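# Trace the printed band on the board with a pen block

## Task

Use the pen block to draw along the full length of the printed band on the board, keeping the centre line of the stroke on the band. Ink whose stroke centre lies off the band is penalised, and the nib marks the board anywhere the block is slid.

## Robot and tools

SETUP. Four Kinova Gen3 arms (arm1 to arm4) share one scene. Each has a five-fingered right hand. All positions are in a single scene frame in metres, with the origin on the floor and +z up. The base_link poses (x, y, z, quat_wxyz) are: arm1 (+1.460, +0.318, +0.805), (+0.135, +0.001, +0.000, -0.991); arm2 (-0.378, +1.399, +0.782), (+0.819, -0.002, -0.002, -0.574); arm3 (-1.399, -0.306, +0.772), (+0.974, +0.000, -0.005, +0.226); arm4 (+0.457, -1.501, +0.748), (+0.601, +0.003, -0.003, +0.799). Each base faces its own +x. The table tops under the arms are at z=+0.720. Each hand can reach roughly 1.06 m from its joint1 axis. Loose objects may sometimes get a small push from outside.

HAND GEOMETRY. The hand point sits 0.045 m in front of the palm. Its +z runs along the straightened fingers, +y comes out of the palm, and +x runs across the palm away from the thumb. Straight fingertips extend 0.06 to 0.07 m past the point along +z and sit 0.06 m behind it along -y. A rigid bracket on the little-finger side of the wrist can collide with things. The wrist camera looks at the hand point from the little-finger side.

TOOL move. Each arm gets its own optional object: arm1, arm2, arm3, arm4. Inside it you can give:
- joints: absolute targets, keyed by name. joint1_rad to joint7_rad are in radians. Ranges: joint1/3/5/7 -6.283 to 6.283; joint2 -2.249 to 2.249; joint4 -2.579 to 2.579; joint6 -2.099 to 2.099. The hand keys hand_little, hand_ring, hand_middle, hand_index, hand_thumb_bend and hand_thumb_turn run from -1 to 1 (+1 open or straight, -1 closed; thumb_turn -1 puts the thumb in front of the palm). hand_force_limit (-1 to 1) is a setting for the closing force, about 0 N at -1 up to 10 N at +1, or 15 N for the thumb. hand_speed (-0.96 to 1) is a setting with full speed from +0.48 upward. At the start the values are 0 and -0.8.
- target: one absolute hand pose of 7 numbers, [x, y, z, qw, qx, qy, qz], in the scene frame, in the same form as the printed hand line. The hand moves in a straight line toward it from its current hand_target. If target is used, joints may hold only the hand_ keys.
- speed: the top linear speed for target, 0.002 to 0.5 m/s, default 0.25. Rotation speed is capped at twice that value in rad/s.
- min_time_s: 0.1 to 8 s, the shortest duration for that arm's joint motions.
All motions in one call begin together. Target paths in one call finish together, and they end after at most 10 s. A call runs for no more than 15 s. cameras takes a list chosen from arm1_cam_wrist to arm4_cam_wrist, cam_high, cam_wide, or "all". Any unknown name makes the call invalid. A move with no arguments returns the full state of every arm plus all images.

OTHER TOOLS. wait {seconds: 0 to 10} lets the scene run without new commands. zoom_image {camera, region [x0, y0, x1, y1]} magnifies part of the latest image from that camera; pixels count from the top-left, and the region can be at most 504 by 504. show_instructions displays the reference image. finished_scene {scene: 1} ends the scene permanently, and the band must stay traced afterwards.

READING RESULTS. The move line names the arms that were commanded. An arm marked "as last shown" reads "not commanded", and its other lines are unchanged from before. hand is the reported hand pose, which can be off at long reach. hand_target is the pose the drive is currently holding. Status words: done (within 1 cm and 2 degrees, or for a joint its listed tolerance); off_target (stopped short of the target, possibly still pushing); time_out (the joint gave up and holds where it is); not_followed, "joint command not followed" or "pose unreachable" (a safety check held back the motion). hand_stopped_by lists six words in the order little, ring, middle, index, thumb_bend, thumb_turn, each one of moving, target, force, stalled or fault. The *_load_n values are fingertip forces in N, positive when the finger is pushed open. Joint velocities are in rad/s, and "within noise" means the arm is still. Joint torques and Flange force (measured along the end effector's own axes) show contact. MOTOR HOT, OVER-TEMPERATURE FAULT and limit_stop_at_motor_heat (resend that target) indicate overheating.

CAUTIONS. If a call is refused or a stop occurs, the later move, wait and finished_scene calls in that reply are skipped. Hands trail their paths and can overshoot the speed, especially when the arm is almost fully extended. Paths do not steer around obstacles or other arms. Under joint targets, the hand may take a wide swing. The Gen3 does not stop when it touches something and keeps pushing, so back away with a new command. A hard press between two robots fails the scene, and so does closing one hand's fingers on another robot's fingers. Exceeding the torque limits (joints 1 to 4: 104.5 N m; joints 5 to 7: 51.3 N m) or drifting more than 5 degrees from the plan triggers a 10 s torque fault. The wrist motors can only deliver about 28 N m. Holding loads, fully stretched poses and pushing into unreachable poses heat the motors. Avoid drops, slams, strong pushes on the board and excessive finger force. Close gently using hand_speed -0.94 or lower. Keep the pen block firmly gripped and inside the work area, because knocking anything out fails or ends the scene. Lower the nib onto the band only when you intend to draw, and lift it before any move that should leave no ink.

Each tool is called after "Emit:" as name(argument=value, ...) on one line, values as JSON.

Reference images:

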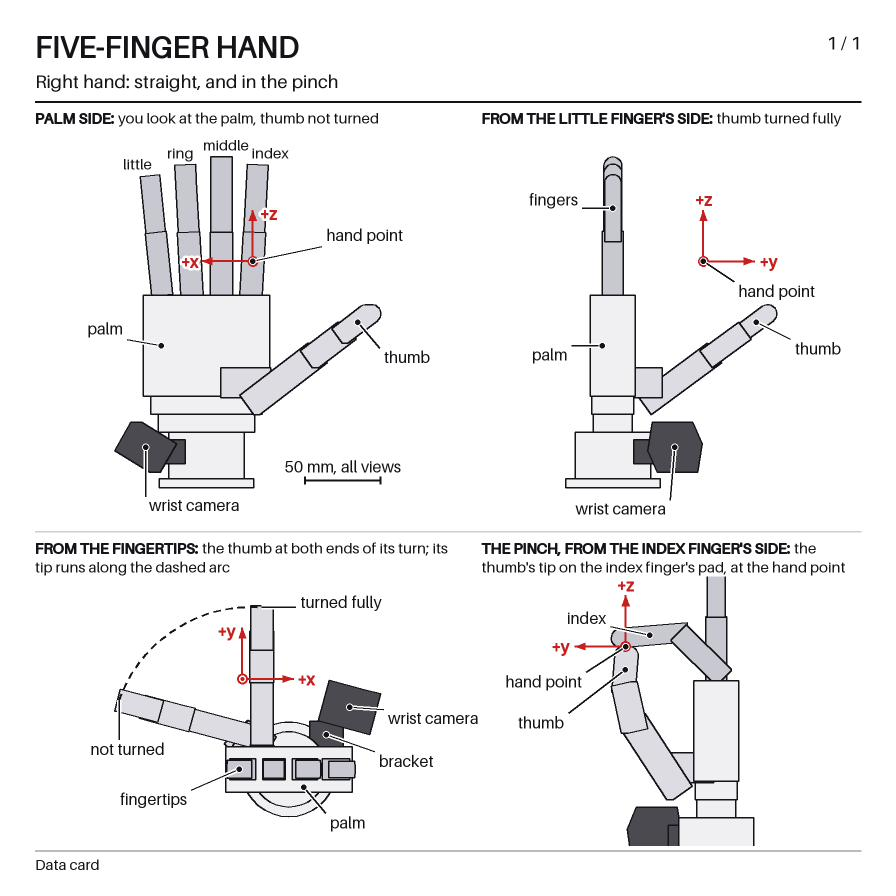

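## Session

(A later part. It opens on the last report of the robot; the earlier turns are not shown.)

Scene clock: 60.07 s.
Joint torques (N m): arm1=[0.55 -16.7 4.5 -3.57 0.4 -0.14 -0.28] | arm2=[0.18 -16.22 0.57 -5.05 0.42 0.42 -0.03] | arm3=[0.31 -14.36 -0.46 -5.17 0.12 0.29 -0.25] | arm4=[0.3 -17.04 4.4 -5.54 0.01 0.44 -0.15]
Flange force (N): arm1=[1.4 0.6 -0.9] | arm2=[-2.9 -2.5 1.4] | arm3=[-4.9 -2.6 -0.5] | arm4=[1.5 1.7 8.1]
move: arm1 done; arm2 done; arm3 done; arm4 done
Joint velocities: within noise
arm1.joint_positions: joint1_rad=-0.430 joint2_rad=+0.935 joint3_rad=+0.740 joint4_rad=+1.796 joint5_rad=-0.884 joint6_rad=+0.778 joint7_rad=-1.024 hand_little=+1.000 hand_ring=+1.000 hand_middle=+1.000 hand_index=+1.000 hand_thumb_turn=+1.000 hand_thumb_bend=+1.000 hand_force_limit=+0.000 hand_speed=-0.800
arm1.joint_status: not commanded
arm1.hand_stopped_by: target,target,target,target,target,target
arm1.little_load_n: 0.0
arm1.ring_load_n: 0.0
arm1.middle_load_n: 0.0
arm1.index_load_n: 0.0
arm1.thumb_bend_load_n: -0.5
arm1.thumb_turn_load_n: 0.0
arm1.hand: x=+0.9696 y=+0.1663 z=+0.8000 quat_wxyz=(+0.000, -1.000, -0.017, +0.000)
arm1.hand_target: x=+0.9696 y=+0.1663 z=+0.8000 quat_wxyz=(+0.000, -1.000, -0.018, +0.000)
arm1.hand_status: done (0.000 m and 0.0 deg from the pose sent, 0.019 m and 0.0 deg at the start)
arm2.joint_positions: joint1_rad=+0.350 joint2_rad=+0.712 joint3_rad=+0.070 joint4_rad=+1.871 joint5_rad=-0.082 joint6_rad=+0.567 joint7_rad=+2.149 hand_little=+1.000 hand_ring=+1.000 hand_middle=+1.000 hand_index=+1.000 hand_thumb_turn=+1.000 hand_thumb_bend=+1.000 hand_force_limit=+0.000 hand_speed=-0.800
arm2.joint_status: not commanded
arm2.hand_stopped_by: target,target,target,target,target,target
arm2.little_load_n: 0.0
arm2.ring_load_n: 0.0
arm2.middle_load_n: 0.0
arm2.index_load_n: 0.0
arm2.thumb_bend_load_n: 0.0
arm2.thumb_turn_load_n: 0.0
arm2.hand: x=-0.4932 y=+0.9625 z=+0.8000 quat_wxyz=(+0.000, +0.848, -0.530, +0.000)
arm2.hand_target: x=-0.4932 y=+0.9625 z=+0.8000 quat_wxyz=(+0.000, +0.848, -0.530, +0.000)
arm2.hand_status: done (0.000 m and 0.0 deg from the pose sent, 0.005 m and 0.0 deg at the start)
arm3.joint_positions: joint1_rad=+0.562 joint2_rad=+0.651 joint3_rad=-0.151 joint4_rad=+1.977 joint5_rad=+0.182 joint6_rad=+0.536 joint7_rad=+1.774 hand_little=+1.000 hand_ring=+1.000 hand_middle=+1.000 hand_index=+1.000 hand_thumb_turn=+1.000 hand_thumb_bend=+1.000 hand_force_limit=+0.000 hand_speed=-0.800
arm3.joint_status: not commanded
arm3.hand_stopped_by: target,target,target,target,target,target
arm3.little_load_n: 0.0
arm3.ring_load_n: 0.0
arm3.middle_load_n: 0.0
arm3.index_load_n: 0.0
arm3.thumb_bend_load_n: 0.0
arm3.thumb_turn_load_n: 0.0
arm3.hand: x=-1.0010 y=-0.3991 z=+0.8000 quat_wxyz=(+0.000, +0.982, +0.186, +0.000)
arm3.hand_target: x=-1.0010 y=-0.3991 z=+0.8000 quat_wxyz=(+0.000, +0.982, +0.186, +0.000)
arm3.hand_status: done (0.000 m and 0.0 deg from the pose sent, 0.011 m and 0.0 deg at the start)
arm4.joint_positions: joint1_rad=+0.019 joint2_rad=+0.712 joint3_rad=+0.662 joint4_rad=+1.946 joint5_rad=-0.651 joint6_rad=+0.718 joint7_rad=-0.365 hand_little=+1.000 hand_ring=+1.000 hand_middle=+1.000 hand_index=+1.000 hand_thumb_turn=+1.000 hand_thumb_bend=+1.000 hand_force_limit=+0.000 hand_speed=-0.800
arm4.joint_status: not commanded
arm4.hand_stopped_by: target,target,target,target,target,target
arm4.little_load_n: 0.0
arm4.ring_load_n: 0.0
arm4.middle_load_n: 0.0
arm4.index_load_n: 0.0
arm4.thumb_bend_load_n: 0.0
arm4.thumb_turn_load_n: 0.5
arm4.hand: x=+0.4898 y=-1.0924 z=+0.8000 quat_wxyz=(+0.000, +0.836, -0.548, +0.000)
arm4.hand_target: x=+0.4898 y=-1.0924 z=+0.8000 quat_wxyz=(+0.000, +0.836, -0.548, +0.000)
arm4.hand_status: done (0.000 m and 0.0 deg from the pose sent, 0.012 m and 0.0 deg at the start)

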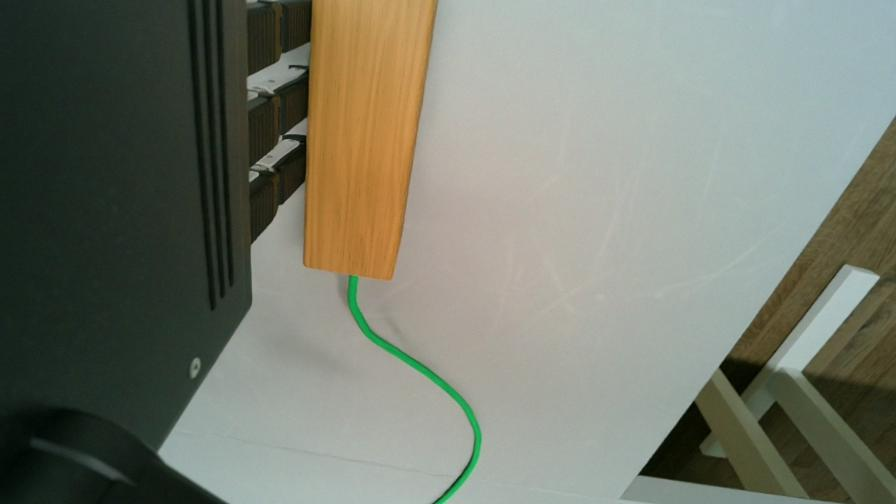

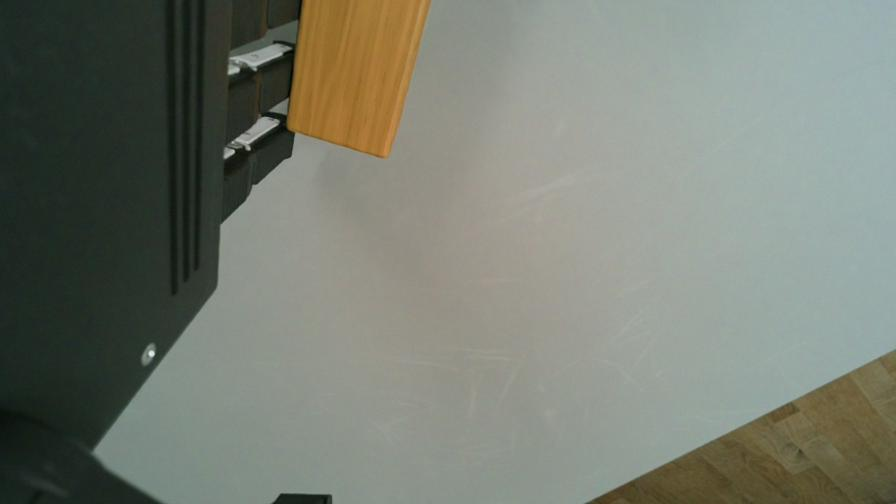

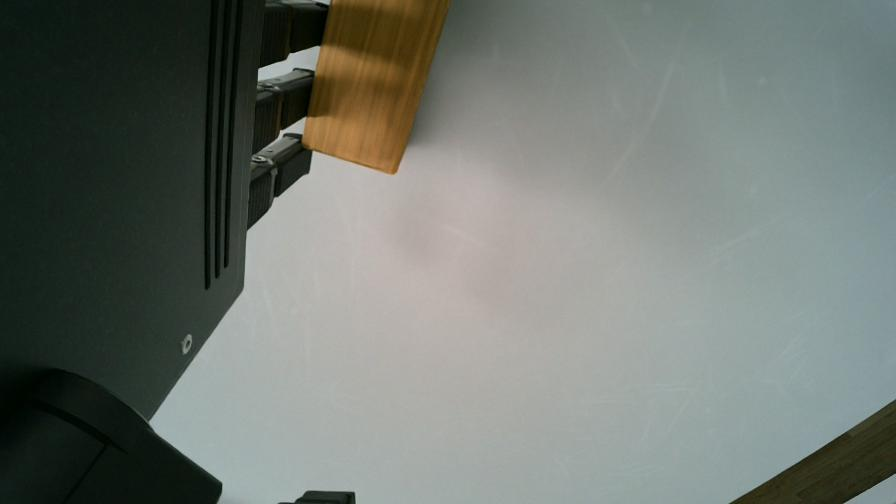

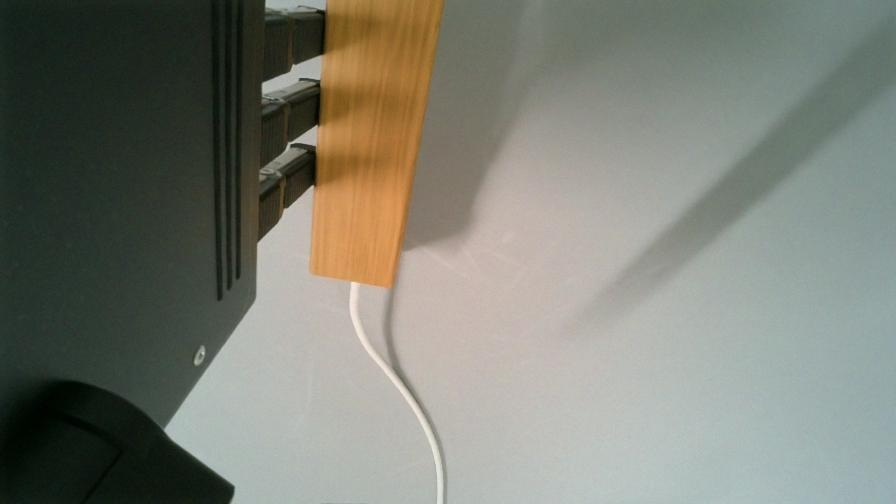

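Emit:
move(arm1={"target": [0.9689, 0.1863, 0.8, 0, 0.9998, 0.0175, 0], "speed": 0.06}, arm2={"target": [-0.4752, 0.9713, 0.8, 0, -0.848, 0.5299, 0], "speed": 0.06}, arm3={"target": [-1.0083, -0.3805, 0.8, 0, -0.9824, -0.1865, 0], "speed": 0.06}, arm4={"target": [0.5081, -1.0844, 0.8, 0, 0.8363, -0.5483, 0], "speed": 0.06})

Emit:
move(arm1={"target": [0.9689, 0.1863, 0.865, 0, 0.9998, 0.0175, 0], "speed": 0.12}, arm2={"target": [-0.4752, 0.9713, 0.865, 0, -0.848, 0.5299, 0], "speed": 0.12}, arm3={"target": [-1.0083, -0.3805, 0.865, 0, -0.9824, -0.1865, 0], "speed": 0.12}, arm4={"target": [0.5081, -1.0844, 0.865, 0, 0.8363, -0.5483, 0], "speed": 0.12})

Emit:
move(arm1={"target": [0.9664, 0.194, 0.865, 0, 0.6756, 0.7373, 0], "speed": 0.25}, arm2={"target": [-0.4195, 0.9285, 0.865, 0, -0.2122, 0.9772, 0], "speed": 0.25}, arm3={"target": [-0.9594, -0.3286, 0.865, 0, -0.8141, 0.5807, 0], "speed": 0.25}, arm4={"target": [0.514, -1.077, 0.865, 0, 0.9763, 0.2164, 0], "speed": 0.25}, cameras=["arm1_cam_wrist", "arm2_cam_wrist", "arm3_cam_wrist", "arm4_cam_wrist"])

Scene clock: 62.40 s.
Joint torques (N m): arm1=[0.6 -16.5 4.61 -3.55 0.4 -0.14 -0.25] | arm2=[0.24 -15.84 0.54 -4.7 0.39 0.5 0.02] | arm3=[0.34 -13.99 -0.43 -4.98 0.09 0.35 -0.24] | arm4=[0.35 -17.48 4.62 -5.73 0.01 0.32 -0.12]
Flange force (N): arm1=[1.6 0.8 -0.9] | arm2=[-2.4 -2.3 1.4] | arm3=[-5.0 -2.5 -0.5] | arm4=[1.4 1.9 7.7]
move: arm1 done; arm2 done; arm3 done; arm4 done
Joint velocities: within noise
arm1.joint_positions: joint1_rad=-0.387 joint2_rad=+0.930 joint3_rad=+0.736 joint4_rad=+1.806 joint5_rad=-0.883 joint6_rad=+0.770 joint7_rad=-0.979 hand_little=+1.000 hand_ring=+1.000 hand_middle=+1.000 hand_index=+1.000 hand_thumb_turn=+1.000 hand_thumb_bend=+1.000 hand_force_limit=+0.000 hand_speed=-0.800
arm1.joint_status: not commanded
arm1.hand_stopped_by: target,target,target,target,target,target
arm1.little_load_n: 0.0
arm1.ring_load_n: 0.0
arm1.middle_load_n: 0.0
arm1.index_load_n: 0.0
arm1.thumb_bend_load_n: 0.0
arm1.thumb_turn_load_n: 0.5
arm1.hand: x=+0.9689 y=+0.1863 z=+0.8000 quat_wxyz=(+0.000, -1.000, -0.017, +0.000)
arm1.hand_target: x=+0.9689 y=+0.1863 z=+0.8000 quat_wxyz=(+0.000, -1.000, -0.017, +0.000)
arm1.hand_status: done (0.000 m and 0.0 deg from the pose sent, 0.020 m and 0.0 deg at the start)
arm2.joint_positions: joint1_rad=+0.308 joint2_rad=+0.698 joint3_rad=+0.073 joint4_rad=+1.907 joint5_rad=-0.087 joint6_rad=+0.545 joint7_rad=+2.114 hand_little=+1.000 hand_ring=+1.000 hand_middle=+1.000 hand_index=+1.000 hand_thumb_turn=+1.000 hand_thumb_bend=+1.000 hand_force_limit=+0.000 hand_speed=-0.800
arm2.joint_status: not commanded
arm2.hand_stopped_by: target,target,target,target,target,target
arm2.little_load_n: 0.0
arm2.ring_load_n: 0.0
arm2.middle_load_n: 0.0
arm2.index_load_n: 0.0
arm2.thumb_bend_load_n: 0.0
arm2.thumb_turn_load_n: 0.0
arm2.hand: x=-0.4752 y=+0.9713 z=+0.8000 quat_wxyz=(+0.000, +0.848, -0.530, +0.000)
arm2.hand_target: x=-0.4752 y=+0.9713 z=+0.8000 quat_wxyz=(+0.000, +0.848, -0.530, +0.000)
arm2.hand_status: done (0.000 m and 0.0 deg from the pose sent, 0.020 m and 0.0 deg at the start)
arm3.joint_positions: joint1_rad=+0.513 joint2_rad=+0.640 joint3_rad=-0.146 joint4_rad=+2.004 joint5_rad=+0.179 joint6_rad=+0.519 joint7_rad=+1.730 hand_little=+1.000 hand_ring=+1.000 hand_middle=+1.000 hand_index=+1.000 hand_thumb_turn=+1.000 hand_thumb_bend=+1.000 hand_force_limit=+0.000 hand_speed=-0.800
arm3.joint_status: not commanded
arm3.hand_stopped_by: target,target,target,target,target,target
arm3.little_load_n: 0.0
arm3.ring_load_n: 0.0
arm3.middle_load_n: 0.0
arm3.index_load_n: 0.0
arm3.thumb_bend_load_n: -0.5
arm3.thumb_turn_load_n: 0.0
arm3.hand: x=-1.0083 y=-0.3805 z=+0.8000 quat_wxyz=(+0.000, +0.982, +0.187, +0.000)
arm3.hand_target: x=-1.0083 y=-0.3805 z=+0.8000 quat_wxyz=(+0.000, +0.982, +0.187, +0.000)
arm3.hand_status: done (0.000 m and 0.0 deg from the pose sent, 0.020 m and 0.0 deg at the start)
arm4.joint_positions: joint1_rad=+0.064 joint2_rad=+0.730 joint3_rad=+0.660 joint4_rad=+1.904 joint5_rad=-0.645 joint6_rad=+0.741 joint7_rad=-0.342 hand_little=+1.000 hand_ring=+1.000 hand_middle=+1.000 hand_index=+1.000 hand_thumb_turn=+1.000 hand_thumb_bend=+1.000 hand_force_limit=+0.000 hand_speed=-0.800
arm4.joint_status: not commanded
arm4.hand_stopped_by: target,target,target,target,target,target
arm4.little_load_n: 0.0
arm4.ring_load_n: 0.0
arm4.middle_load_n: 0.0
arm4.index_load_n: 0.0
arm4.thumb_bend_load_n: 0.0
arm4.thumb_turn_load_n: 0.0
arm4.hand: x=+0.5081 y=-1.0844 z=+0.8000 quat_wxyz=(+0.000, +0.836, -0.548, +0.000)
arm4.hand_target: x=+0.5081 y=-1.0844 z=+0.8000 quat_wxyz=(+0.000, +0.836, -0.548, +0.000)
arm4.hand_status: done (0.000 m and 0.0 deg from the pose sent, 0.020 m and 0.0 deg at the start)
pictures: none

Scene clock: 63.47 s.
Joint torques (N m): arm1=[0.61 -15.7 4.61 -4.5 0.4 -0.16 -0.25] | arm2=[0.21 -15.08 0.48 -6.04 0.39 0.52 0.03] | arm3=[0.34 -13.11 -0.51 -6.23 0.13 0.3 -0.27] | arm4=[0.33 -16.37 4.59 -6.85 -0.02 0.32 -0.11]
Flange force (N): arm1=[1.3 0.8 -0.9] | arm2=[-2.8 -2.4 2.3] | arm3=[-5.0 -2.2 0.3] | arm4=[0.4 1.1 7.6]
move: arm1 done; arm2 done; arm3 done; arm4 done
Joint velocities: within noise
arm1.joint_positions: joint1_rad=-0.444 joint2_rad=+0.825 joint3_rad=+0.838 joint4_rad=+1.776 joint5_rad=-0.769 joint6_rad=+0.903 joint7_rad=-1.064 hand_little=+1.000 hand_ring=+1.000 hand_middle=+1.000 hand_index=+1.000 hand_thumb_turn=+1.000 hand_thumb_bend=+1.000 hand_force_limit=+0.000 hand_speed=-0.800
arm1.joint_status: not commanded
arm1.hand_stopped_by: target,target,target,target,target,target
arm1.little_load_n: 0.0
arm1.ring_load_n: 0.0
arm1.middle_load_n: 0.0
arm1.index_load_n: 0.0
arm1.thumb_bend_load_n: 0.0
arm1.thumb_turn_load_n: 0.0
arm1.hand: x=+0.9689 y=+0.1863 z=+0.8650 quat_wxyz=(+0.000, -1.000, -0.018, +0.000)
arm1.hand_target: x=+0.9689 y=+0.1863 z=+0.8650 quat_wxyz=(+0.000, -1.000, -0.018, +0.000)
arm1.hand_status: done (0.000 m and 0.0 deg from the pose sent, 0.065 m and 0.0 deg at the start)
arm2.joint_positions: joint1_rad=+0.293 joint2_rad=+0.568 joint3_rad=+0.092 joint4_rad=+1.862 joint5_rad=-0.073 joint6_rad=+0.721 joint7_rad=+2.102 hand_little=+1.000 hand_ring=+1.000 hand_middle=+1.000 hand_index=+1.000 hand_thumb_turn=+1.000 hand_thumb_bend=+1.000 hand_force_limit=+0.000 hand_speed=-0.800
arm2.joint_status: not commanded
arm2.hand_stopped_by: target,target,target,target,target,target
arm2.little_load_n: 0.0
arm2.ring_load_n: 0.0
arm2.middle_load_n: 0.0
arm2.index_load_n: 0.0
arm2.thumb_bend_load_n: 0.0
arm2.thumb_turn_load_n: 0.0
arm2.hand: x=-0.4752 y=+0.9713 z=+0.8650 quat_wxyz=(+0.000, +0.848, -0.530, +0.000)
arm2.hand_target: x=-0.4752 y=+0.9713 z=+0.8650 quat_wxyz=(+0.000, +0.848, -0.530, +0.000)
arm2.hand_status: done (0.000 m and 0.0 deg from the pose sent, 0.065 m and 0.0 deg at the start)
arm3.joint_positions: joint1_rad=+0.540 joint2_rad=+0.504 joint3_rad=-0.181 joint4_rad=+1.950 joint5_rad=+0.135 joint6_rad=+0.709 joint7_rad=+1.768 hand_little=+1.000 hand_ring=+1.000 hand_middle=+1.000 hand_index=+1.000 hand_thumb_turn=+1.000 hand_thumb_bend=+1.000 hand_force_limit=+0.000 hand_speed=-0.800
arm3.joint_status: not commanded
arm3.hand_stopped_by: target,target,target,target,target,target
arm3.little_load_n: 0.0
arm3.ring_load_n: 0.0
arm3.middle_load_n: 0.0
arm3.index_load_n: 0.0
arm3.thumb_bend_load_n: 0.0
arm3.thumb_turn_load_n: 0.0
arm3.hand: x=-1.0083 y=-0.3805 z=+0.8650 quat_wxyz=(+0.000, +0.982, +0.187, +0.000)
arm3.hand_target: x=-1.0083 y=-0.3805 z=+0.8650 quat_wxyz=(+0.000, +0.982, +0.187, +0.000)
arm3.hand_status: done (0.000 m and 0.0 deg from the pose sent, 0.065 m and 0.0 deg at the start)
arm4.joint_positions: joint1_rad=-0.004 joint2_rad=+0.621 joint3_rad=+0.761 joint4_rad=+1.844 joint5_rad=-0.532 joint6_rad=+0.901 joint7_rad=-0.433 hand_little=+1.000 hand_ring=+1.000 hand_middle=+1.000 hand_index=+1.000 hand_thumb_turn=+1.000 hand_thumb_bend=+1.000 hand_force_limit=+0.000 hand_speed=-0.800
arm4.joint_status: not commanded
arm4.hand_stopped_by: target,target,target,target,target,target
arm4.little_load_n: 0.0
arm4.ring_load_n: 0.0
arm4.middle_load_n: 0.0
arm4.index_load_n: 0.0
arm4.thumb_bend_load_n: 0.0
arm4.thumb_turn_load_n: 0.0
arm4.hand: x=+0.5081 y=-1.0844 z=+0.8650 quat_wxyz=(+0.000, +0.836, -0.548, +0.000)
arm4.hand_target: x=+0.5081 y=-1.0844 z=+0.8650 quat_wxyz=(+0.000, +0.836, -0.548, +0.000)
arm4.hand_status: done (0.000 m and 0.0 deg from the pose sent, 0.065 m and 0.0 deg at the start)
pictures: none

Scene clock: 67.30 s.
Joint torques (N m): arm1=[0.63 -19.58 2.82 -6.05 0.45 -0.02 -0.24] | arm2=[0.16 -18.57 3.1 -6.67 0.37 0.5 0.04] | arm3=[0.27 -16.99 1.61 -7.2 0.06 0.29 -0.25] | arm4=[0.37 -19.57 2.96 -7.7 0 0.41 -0.11]
Flange force (N): arm1=[-0.8 1.4 -1.2] | arm2=[-2.4 3.5 1.8] | arm3=[-2.5 6.0 0.5] | arm4=[-1.4 1.1 6.3]
move: arm1 done; arm2 done; arm3 done; arm4 done
Joint velocities: within noise
arm1.joint_positions: joint1_rad=-0.177 joint2_rad=+0.869 joint3_rad=+0.427 joint4_rad=+1.386 joint5_rad=-0.393 joint6_rad=+0.970 joint7_rad=+0.156 hand_little=+1.000 hand_ring=+1.000 hand_middle=+1.000 hand_index=+1.000 hand_thumb_turn=+1.000 hand_thumb_bend=+1.000 hand_force_limit=+0.000 hand_speed=-0.800
arm1.joint_status: not commanded
arm1.hand_stopped_by: target,target,target,target,target,target
arm1.little_load_n: 0.0
arm1.ring_load_n: 0.0
arm1.middle_load_n: 0.0
arm1.index_load_n: 0.0
arm1.thumb_bend_load_n: 0.0
arm1.thumb_turn_load_n: 0.0
arm1.hand: x=+0.9664 y=+0.1940 z=+0.8650 quat_wxyz=(+0.000, -0.676, -0.737, +0.000)
arm1.hand_target: x=+0.9664 y=+0.1940 z=+0.8650 quat_wxyz=(+0.000, -0.676, -0.737, +0.000)
arm1.hand_status: done (0.000 m and 0.0 deg from the pose sent, 0.008 m and 93.0 deg at the start)
arm2.joint_positions: joint1_rad=+0.093 joint2_rad=+0.818 joint3_rad=+0.522 joint4_rad=+1.464 joint5_rad=-0.448 joint6_rad=+0.986 joint7_rad=+0.809 hand_little=+1.000 hand_ring=+1.000 hand_middle=+1.000 hand_index=+1.000 hand_thumb_turn=+1.000 hand_thumb_bend=+1.000 hand_force_limit=+0.000 hand_speed=-0.800
arm2.joint_status: not commanded
arm2.hand_stopped_by: target,target,target,target,target,target
arm2.little_load_n: 0.0
arm2.ring_load_n: 0.0
arm2.middle_load_n: 0.0
arm2.index_load_n: 0.0
arm2.thumb_bend_load_n: 0.0
arm2.thumb_turn_load_n: 0.0
arm2.hand: x=-0.4195 y=+0.9285 z=+0.8650 quat_wxyz=(+0.000, +0.212, -0.977, +0.000)
arm2.hand_target: x=-0.4195 y=+0.9285 z=+0.8650 quat_wxyz=(+0.000, +0.212, -0.977, +0.000)
arm2.hand_status: done (0.000 m and 0.0 deg from the pose sent, 0.070 m and 91.5 deg at the start)
arm3.joint_positions: joint1_rad=+0.306 joint2_rad=+0.704 joint3_rad=+0.265 joint4_rad=+1.574 joint5_rad=-0.215 joint6_rad=+0.902 joint7_rad=+0.523 hand_little=+1.000 hand_ring=+1.000 hand_middle=+1.000 hand_index=+1.000 hand_thumb_turn=+1.000 hand_thumb_bend=+1.000 hand_force_limit=+0.000 hand_speed=-0.800
arm3.joint_status: not commanded
arm3.hand_stopped_by: target,target,target,target,target,target
arm3.little_load_n: 0.0
arm3.ring_load_n: 0.0
arm3.middle_load_n: 0.0
arm3.index_load_n: 0.0
arm3.thumb_bend_load_n: 0.0
arm3.thumb_turn_load_n: 0.0
arm3.hand: x=-0.9594 y=-0.3286 z=+0.8650 quat_wxyz=(+0.000, +0.814, -0.581, +0.000)
arm3.hand_target: x=-0.9594 y=-0.3286 z=+0.8650 quat_wxyz=(+0.000, +0.814, -0.581, +0.000)
arm3.hand_status: done (0.000 m and 0.0 deg from the pose sent, 0.071 m and 92.5 deg at the start)
arm4.joint_positions: joint1_rad=+0.155 joint2_rad=+0.649 joint3_rad=+0.310 joint4_rad=+1.598 joint5_rad=-0.228 joint6_rad=+0.939 joint7_rad=+0.699 hand_little=+1.000 hand_ring=+1.000 hand_middle=+1.000 hand_index=+1.000 hand_thumb_turn=+1.000 hand_thumb_bend=+1.000 hand_force_limit=+0.000 hand_speed=-0.800
arm4.joint_status: not commanded
arm4.hand_stopped_by: target,target,target,target,target,target
arm4.little_load_n: 0.0
arm4.ring_load_n: 0.0
arm4.middle_load_n: 0.0
arm4.index_load_n: 0.0
arm4.thumb_bend_load_n: 0.0
arm4.thumb_turn_load_n: 0.0
arm4.hand: x=+0.5140 y=-1.0770 z=+0.8650 quat_wxyz=(+0.000, +0.976, +0.216, +0.000)
arm4.hand_target: x=+0.5140 y=-1.0770 z=+0.8650 quat_wxyz=(+0.000, +0.976, +0.216, +0.000)
arm4.hand_status: done (0.000 m and 0.0 deg from the pose sent, 0.009 m and 91.5 deg at the start)

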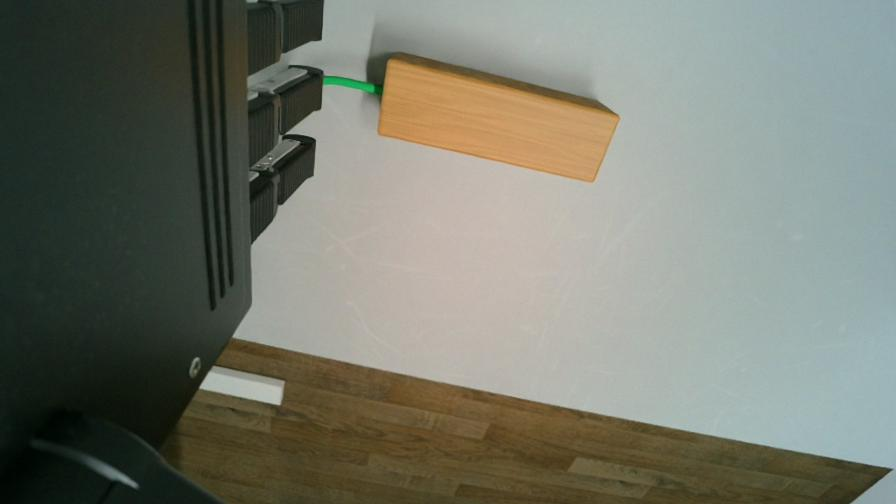

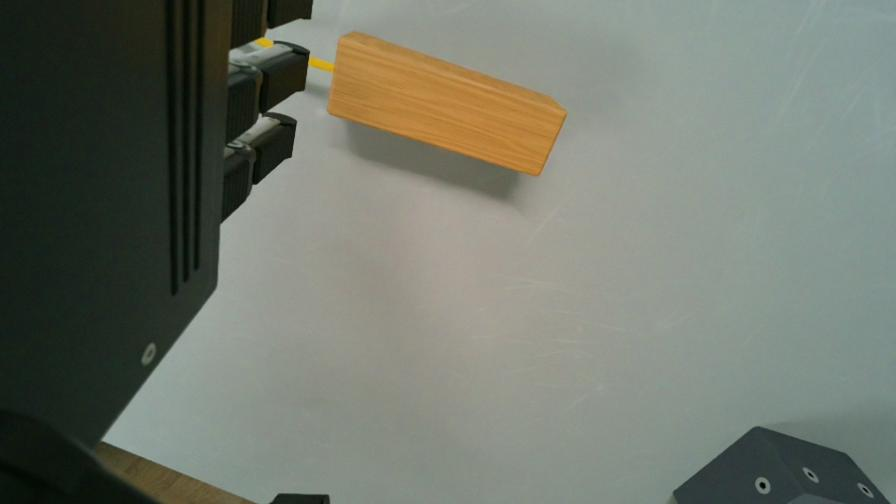

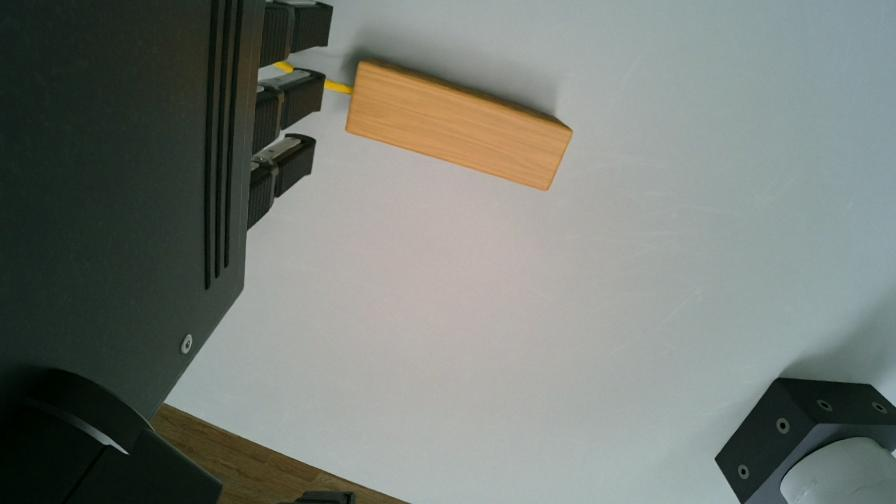

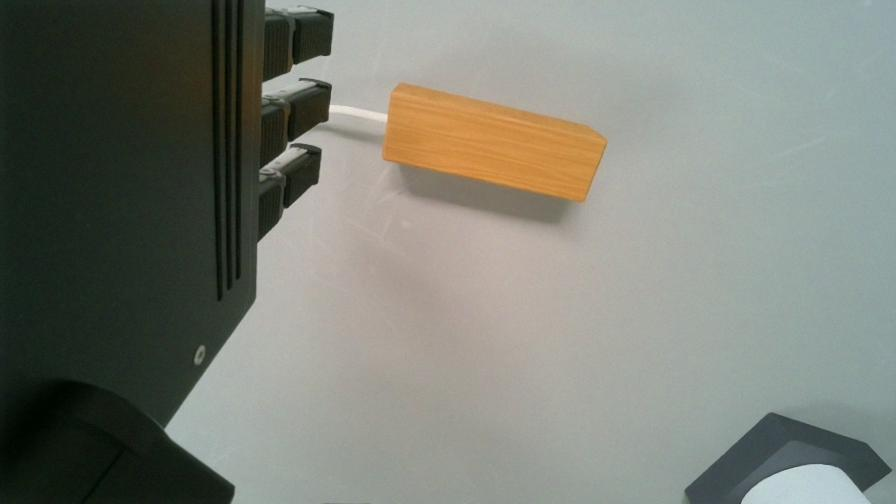

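Emit:
move(arm1={"target": [0.963, 0.1872, 0.825, 0, 0.6756, 0.7373, 0], "speed": 0.1}, arm2={"target": [-0.4089, 0.9147, 0.825, 0, -0.2122, 0.9772, 0], "speed": 0.1}, arm3={"target": [-0.9455, -0.3228, 0.825, 0, -0.8141, 0.5807, 0], "speed": 0.1}, arm4={"target": [0.504, -1.0816, 0.825, 0, 0.9763, 0.2164, 0], "speed": 0.1}, cameras=["arm1_cam_wrist", "arm2_cam_wrist", "arm3_cam_wrist", "arm4_cam_wrist"])

Emit:
zoom_image(camera="arm1_cam_wrist", region=[230, 0, 480, 240])

Emit:
zoom_image(camera="arm2_cam_wrist", region=[230, 0, 480, 240])

Emit:
zoom_image(camera="arm3_cam_wrist", region=[230, 0, 480, 240])

Emit:
zoom_image(camera="arm4_cam_wrist", region=[230, 0, 480, 240])

Scene clock: 71.13 s.
Joint torques (N m): arm1=[0.71 -20.03 2.82 -5.61 0.42 -0.05 -0.22] | arm2=[0.23 -19.37 3.2 -6.4 0.36 0.53 -0.05] | arm3=[0.37 -17.8 1.65 -6.84 0.03 0.33 -0.29] | arm4=[0.38 -19.75 2.94 -7.02 0.01 0.39 -0.15]
Flange force (N): arm1=[-1.0 1.2 -1.5] | arm2=[-2.6 4.1 1.6] | arm3=[-2.7 6.3 -0.1] | arm4=[-1.4 1.3 6.2]
move: arm1 done; arm2 done; arm3 done; arm4 done
Joint velocities: within noise
arm1.joint_positions: joint1_rad=-0.174 joint2_rad=+0.936 joint3_rad=+0.405 joint4_rad=+1.389 joint5_rad=-0.417 joint6_rad=+0.899 joint7_rad=+0.160 hand_little=+1.000 hand_ring=+1.000 hand_middle=+1.000 hand_index=+1.000 hand_thumb_turn=+1.000 hand_thumb_bend=+1.000 hand_force_limit=+0.000 hand_speed=-0.800
arm1.joint_status: not commanded
arm1.hand_stopped_by: target,target,target,target,target,target
arm1.little_load_n: 0.0
arm1.ring_load_n: 0.0
arm1.middle_load_n: 0.0
arm1.index_load_n: 0.0
arm1.thumb_bend_load_n: 0.0
arm1.thumb_turn_load_n: 0.0
arm1.hand: x=+0.9630 y=+0.1872 z=+0.8250 quat_wxyz=(+0.000, -0.676, -0.737, +0.000)
arm1.hand_target: x=+0.9630 y=+0.1872 z=+0.8250 quat_wxyz=(+0.000, -0.676, -0.737, +0.000)
arm1.hand_status: done (0.000 m and 0.0 deg from the pose sent, 0.041 m and 0.0 deg at the start)
arm2.joint_positions: joint1_rad=+0.094 joint2_rad=+0.899 joint3_rad=+0.495 joint4_rad=+1.440 joint5_rad=-0.480 joint6_rad=+0.930 joint7_rad=+0.802 hand_little=+1.000 hand_ring=+1.000 hand_middle=+1.000 hand_index=+1.000 hand_thumb_turn=+1.000 hand_thumb_bend=+1.000 hand_force_limit=+0.000 hand_speed=-0.800
arm2.joint_status: not commanded
arm2.hand_stopped_by: target,target,target,target,target,target
arm2.little_load_n: 0.0
arm2.ring_load_n: 0.0
arm2.middle_load_n: 0.0
arm2.index_load_n: 0.0
arm2.thumb_bend_load_n: 0.0
arm2.thumb_turn_load_n: 0.0
arm2.hand: x=-0.4089 y=+0.9147 z=+0.8250 quat_wxyz=(+0.000, +0.212, -0.977, +0.000)
arm2.hand_target: x=-0.4089 y=+0.9147 z=+0.8250 quat_wxyz=(+0.000, +0.212, -0.977, +0.000)
arm2.hand_status: done (0.000 m and 0.0 deg from the pose sent, 0.044 m and 0.0 deg at the start)
arm3.joint_positions: joint1_rad=+0.308 joint2_rad=+0.790 joint3_rad=+0.248 joint4_rad=+1.554 joint5_rad=-0.235 joint6_rad=+0.837 joint7_rad=+0.522 hand_little=+1.000 hand_ring=+1.000 hand_middle=+1.000 hand_index=+1.000 hand_thumb_turn=+1.000 hand_thumb_bend=+1.000 hand_force_limit=+0.000 hand_speed=-0.800
arm3.joint_status: not commanded
arm3.hand_stopped_by: target,target,target,target,target,target
arm3.little_load_n: 0.0
arm3.ring_load_n: 0.0
arm3.middle_load_n: 0.0
arm3.index_load_n: 0.0
arm3.thumb_bend_load_n: 0.0
arm3.thumb_turn_load_n: 0.0
arm3.hand: x=-0.9455 y=-0.3228 z=+0.8250 quat_wxyz=(+0.000, +0.814, -0.581, +0.000)
arm3.hand_target: x=-0.9455 y=-0.3228 z=+0.8250 quat_wxyz=(+0.000, +0.814, -0.581, +0.000)
arm3.hand_status: done (0.000 m and 0.0 deg from the pose sent, 0.043 m and 0.0 deg at the start)
arm4.joint_positions: joint1_rad=+0.147 joint2_rad=+0.699 joint3_rad=+0.289 joint4_rad=+1.659 joint5_rad=-0.249 joint6_rad=+0.828 joint7_rad=+0.699 hand_little=+1.000 hand_ring=+1.000 hand_middle=+1.000 hand_index=+1.000 hand_thumb_turn=+1.000 hand_thumb_bend=+1.000 hand_force_limit=+0.000 hand_speed=-0.800
arm4.joint_status: not commanded
arm4.hand_stopped_by: target,target,target,target,target,target
arm4.little_load_n: 0.0
arm4.ring_load_n: 0.0
arm4.middle_load_n: 0.0
arm4.index_load_n: 0.0
arm4.thumb_bend_load_n: 0.0
arm4.thumb_turn_load_n: 0.0
arm4.hand: x=+0.5040 y=-1.0816 z=+0.8250 quat_wxyz=(+0.000, +0.976, +0.216, +0.000)
arm4.hand_target: x=+0.5040 y=-1.0816 z=+0.8250 quat_wxyz=(+0.000, +0.976, +0.216, +0.000)
arm4.hand_status: done (0.000 m and 0.0 deg from the pose sent, 0.042 m and 0.0 deg at the start)

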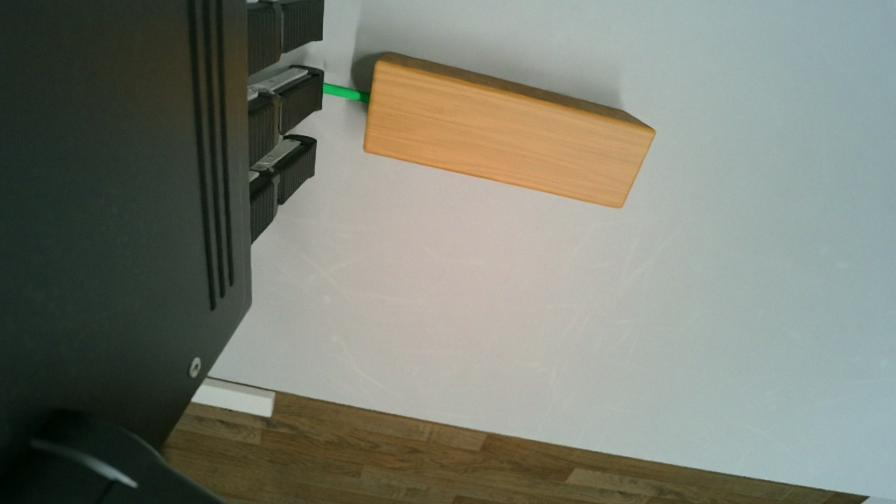

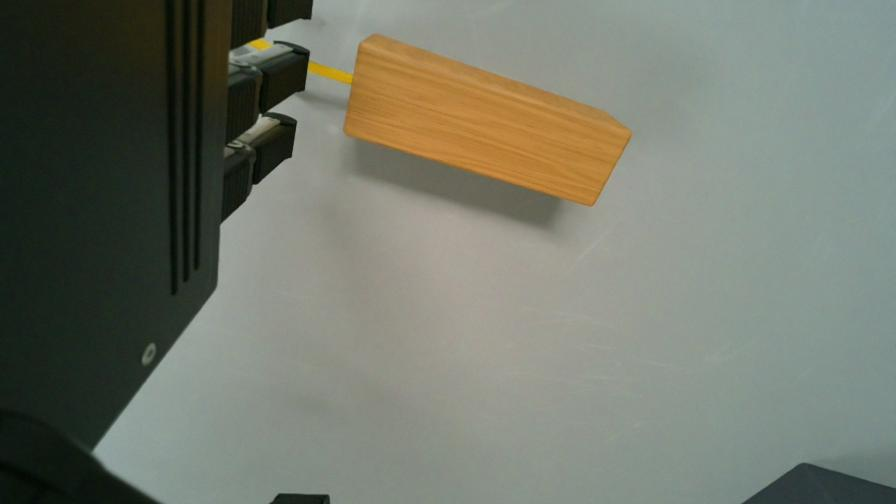

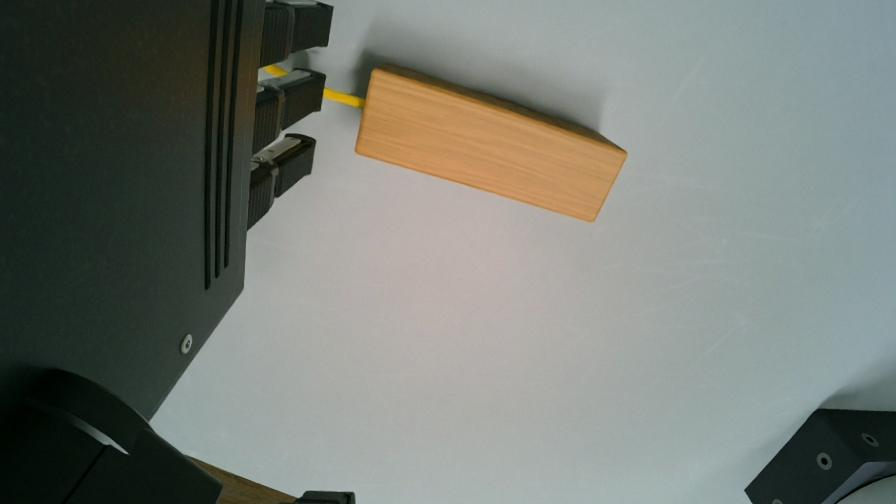

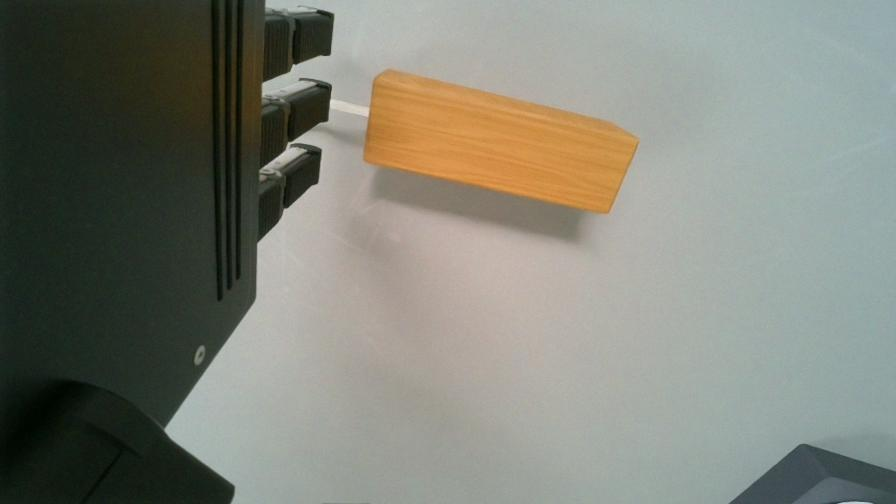

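Scaled by 2.016 from the camera's image (finer frame: 1280x720).

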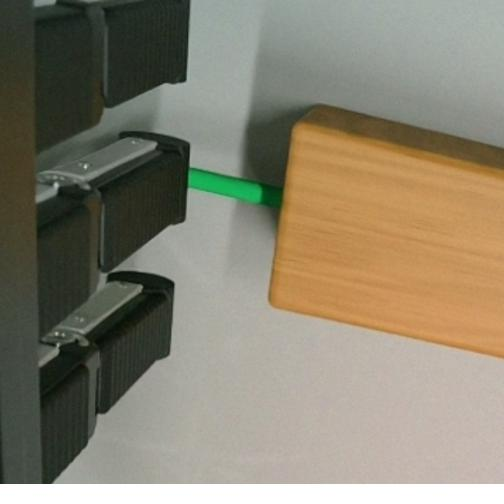

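Scaled by 2.016 from the camera's image (finer frame: 1280x720).

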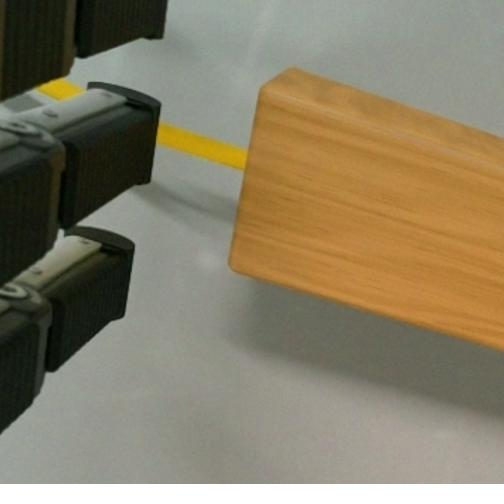

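Scaled by 2.016 from the camera's image (finer frame: 1280x720).

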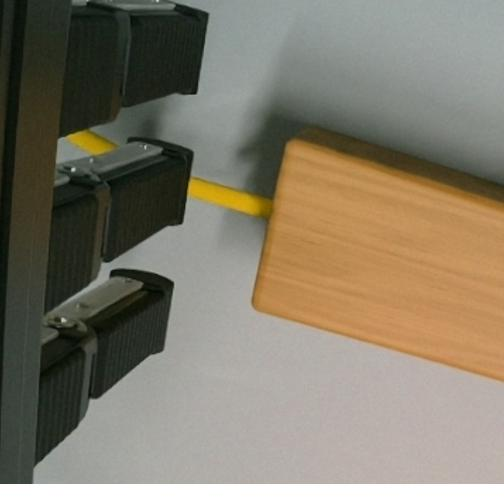

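Scaled by 2.016 from the camera's image (finer frame: 1280x720).

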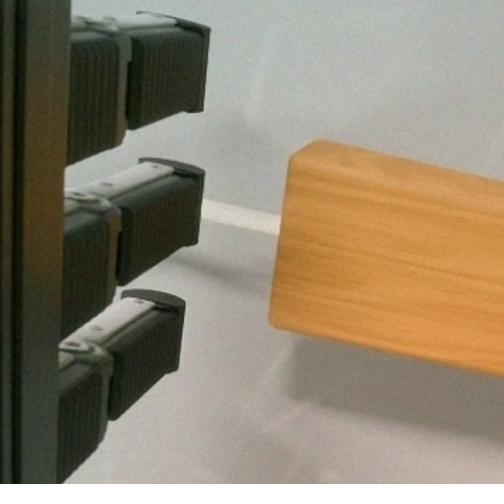

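Emit:
move(arm1={"target": [0.9625, 0.1934, 0.812, 0, 0.6756, 0.7373, 0], "speed": 0.06}, arm2={"target": [-0.4162, 0.9114, 0.812, 0, -0.2122, 0.9772, 0], "speed": 0.06}, arm3={"target": [-0.9437, -0.328, 0.812, 0, -0.8141, 0.5807, 0], "speed": 0.06}, arm4={"target": [0.5088, -1.0794, 0.812, 0, 0.9763, 0.2164, 0], "speed": 0.06}, cameras=["arm1_cam_wrist", "arm2_cam_wrist", "arm3_cam_wrist", "arm4_cam_wrist"])

Emit:
zoom_image(camera="arm1_cam_wrist", region=[230, 0, 480, 240])

Emit:
zoom_image(camera="arm2_cam_wrist", region=[230, 0, 480, 240])

Emit:
zoom_image(camera="arm3_cam_wrist", region=[230, 0, 480, 240])

Emit:
zoom_image(camera="arm4_cam_wrist", region=[230, 0, 480, 240])

Scene clock: 73.67 s.
Joint torques (N m): arm1=[0.7 -20.13 2.85 -5.47 0.43 -0.01 -0.28] | arm2=[0.26 -19.67 3.2 -6.28 0.35 0.48 0.01] | arm3=[0.38 -18.08 1.69 -6.72 0.07 0.35 -0.27] | arm4=[0.35 -20.01 2.93 -6.93 0.03 0.41 -0.14]
Flange force (N): arm1=[-0.9 1.2 -1.4] | arm2=[-2.7 3.8 1.3] | arm3=[-2.8 6.3 0.0] | arm4=[-1.5 1.7 6.3]
move: arm1 done; arm2 done; arm3 done; arm4 done
Joint velocities: within noise
arm1.joint_positions: joint1_rad=-0.160 joint2_rad=+0.955 joint3_rad=+0.396 joint4_rad=+1.397 joint5_rad=-0.423 joint6_rad=+0.873 joint7_rad=+0.176 hand_little=+1.000 hand_ring=+1.000 hand_middle=+1.000 hand_index=+1.000 hand_thumb_turn=+1.000 hand_thumb_bend=+1.000 hand_force_limit=+0.000 hand_speed=-0.800
arm1.joint_status: not commanded
arm1.hand_stopped_by: target,target,target,target,target,target
arm1.little_load_n: 0.0
arm1.ring_load_n: 0.0
arm1.middle_load_n: -0.5
arm1.index_load_n: 0.0
arm1.thumb_bend_load_n: 0.0
arm1.thumb_turn_load_n: 0.0
arm1.hand: x=+0.9625 y=+0.1934 z=+0.8120 quat_wxyz=(+0.000, -0.676, -0.737, +0.000)
arm1.hand_target: x=+0.9625 y=+0.1934 z=+0.8120 quat_wxyz=(+0.000, -0.676, -0.737, +0.000)
arm1.hand_status: done (0.000 m and 0.0 deg from the pose sent, 0.014 m and 0.0 deg at the start)
arm2.joint_positions: joint1_rad=+0.114 joint2_rad=+0.925 joint3_rad=+0.485 joint4_rad=+1.431 joint5_rad=-0.488 joint6_rad=+0.913 joint7_rad=+0.817 hand_little=+1.000 hand_ring=+1.000 hand_middle=+1.000 hand_index=+1.000 hand_thumb_turn=+1.000 hand_thumb_bend=+1.000 hand_force_limit=+0.000 hand_speed=-0.800
arm2.joint_status: not commanded
arm2.hand_stopped_by: target,target,target,target,target,target
arm2.little_load_n: 0.0
arm2.ring_load_n: 0.0
arm2.middle_load_n: 0.0
arm2.index_load_n: 0.0
arm2.thumb_bend_load_n: 0.0
arm2.thumb_turn_load_n: 0.0
arm2.hand: x=-0.4162 y=+0.9114 z=+0.8120 quat_wxyz=(+0.000, +0.212, -0.977, +0.000)
arm2.hand_target: x=-0.4162 y=+0.9114 z=+0.8120 quat_wxyz=(+0.000, +0.212, -0.977, +0.000)
arm2.hand_status: done (0.000 m and 0.0 deg from the pose sent, 0.015 m and 0.0 deg at the start)
arm3.joint_positions: joint1_rad=+0.323 joint2_rad=+0.814 joint3_rad=+0.241 joint4_rad=+1.554 joint5_rad=-0.239 joint6_rad=+0.812 joint7_rad=+0.535 hand_little=+1.000 hand_ring=+1.000 hand_middle=+1.000 hand_index=+1.000 hand_thumb_turn=+1.000 hand_thumb_bend=+1.000 hand_force_limit=+0.000 hand_speed=-0.800
arm3.joint_status: not commanded
arm3.hand_stopped_by: target,target,target,target,target,target
arm3.little_load_n: 0.0
arm3.ring_load_n: 0.0
arm3.middle_load_n: 0.0
arm3.index_load_n: 0.0
arm3.thumb_bend_load_n: 0.0
arm3.thumb_turn_load_n: 0.0
arm3.hand: x=-0.9437 y=-0.3280 z=+0.8120 quat_wxyz=(+0.000, +0.814, -0.581, +0.000)
arm3.hand_target: x=-0.9437 y=-0.3280 z=+0.8120 quat_wxyz=(+0.000, +0.814, -0.581, +0.000)
arm3.hand_status: done (0.000 m and 0.0 deg from the pose sent, 0.014 m and 0.0 deg at the start)
arm4.joint_positions: joint1_rad=+0.162 joint2_rad=+0.725 joint3_rad=+0.281 joint4_rad=+1.660 joint5_rad=-0.256 joint6_rad=+0.802 joint7_rad=+0.713 hand_little=+1.000 hand_ring=+1.000 hand_middle=+1.000 hand_index=+1.000 hand_thumb_turn=+1.000 hand_thumb_bend=+1.000 hand_force_limit=+0.000 hand_speed=-0.800
arm4.joint_status: not commanded
arm4.hand_stopped_by: target,target,target,target,target,target
arm4.little_load_n: 0.0
arm4.ring_load_n: 0.0
arm4.middle_load_n: 0.0
arm4.index_load_n: 0.0
arm4.thumb_bend_load_n: 0.0
arm4.thumb_turn_load_n: 0.0
arm4.hand: x=+0.5088 y=-1.0794 z=+0.8120 quat_wxyz=(+0.000, +0.976, +0.216, +0.000)
arm4.hand_target: x=+0.5088 y=-1.0794 z=+0.8120 quat_wxyz=(+0.000, +0.976, +0.216, +0.000)
arm4.hand_status: done (0.000 m and 0.0 deg from the pose sent, 0.014 m and 0.0 deg at the start)

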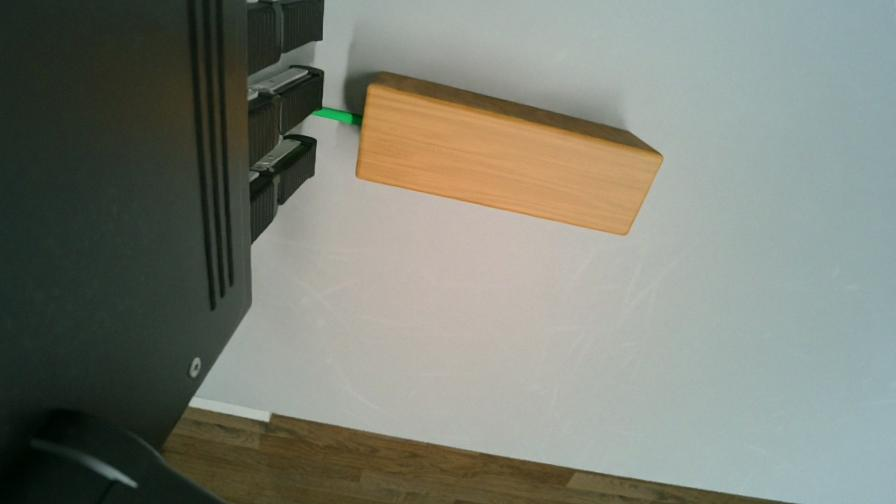

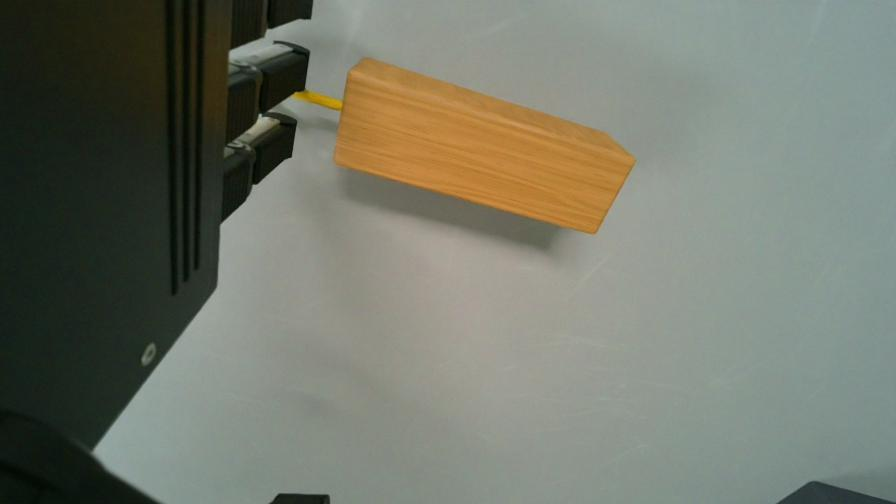

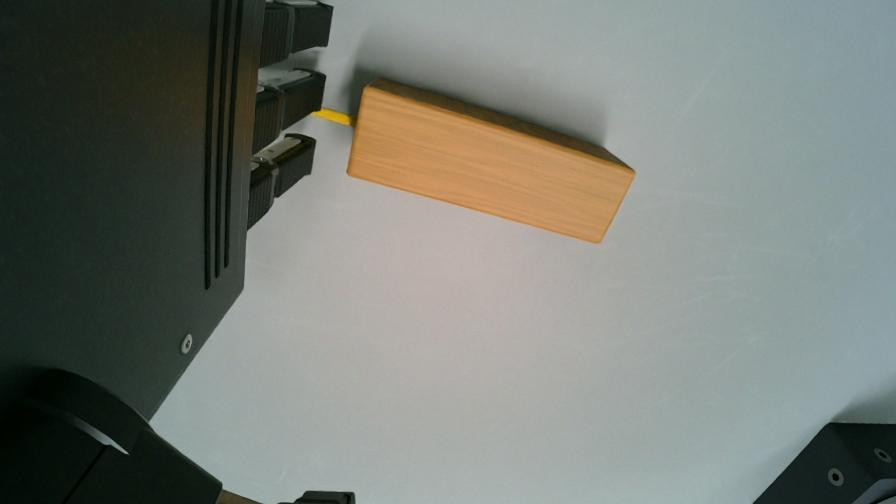

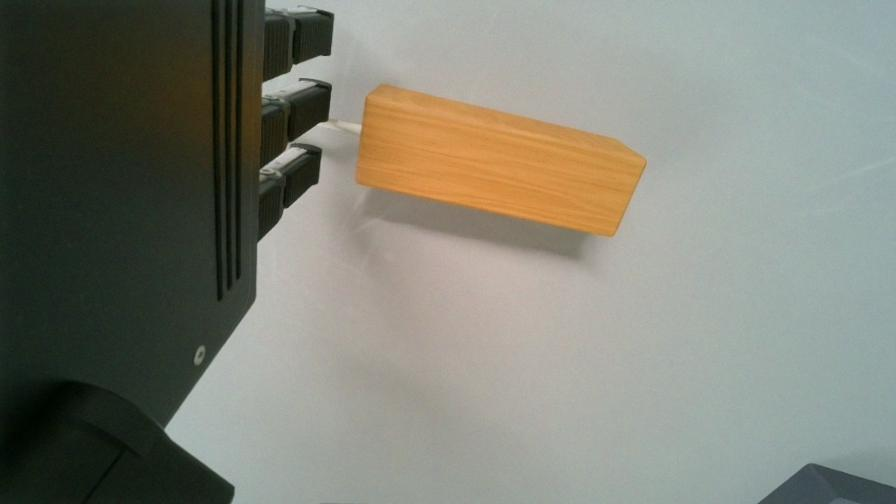

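Scaled by 2.016 from the camera's image (finer frame: 1280x720).

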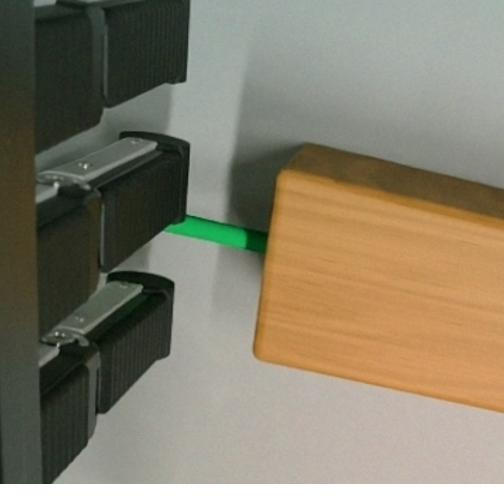

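Scaled by 2.016 from the camera's image (finer frame: 1280x720).

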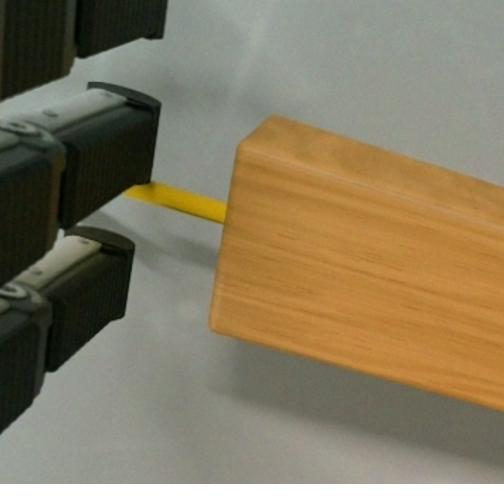

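Scaled by 2.016 from the camera's image (finer frame: 1280x720).

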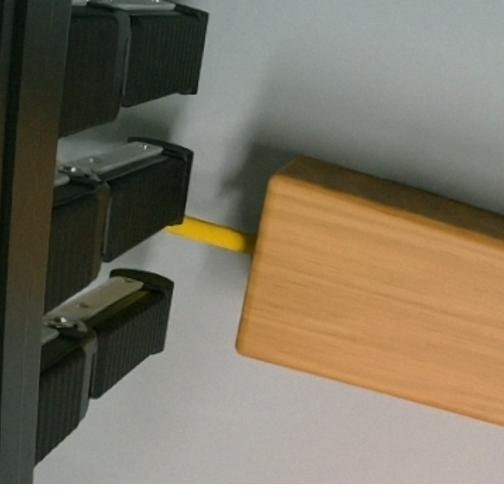

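Scaled by 2.016 from the camera's image (finer frame: 1280x720).

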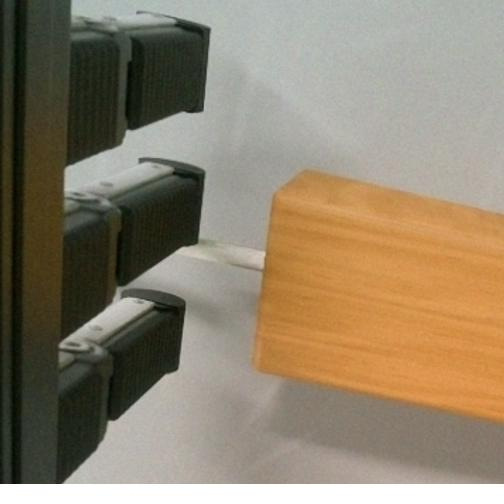

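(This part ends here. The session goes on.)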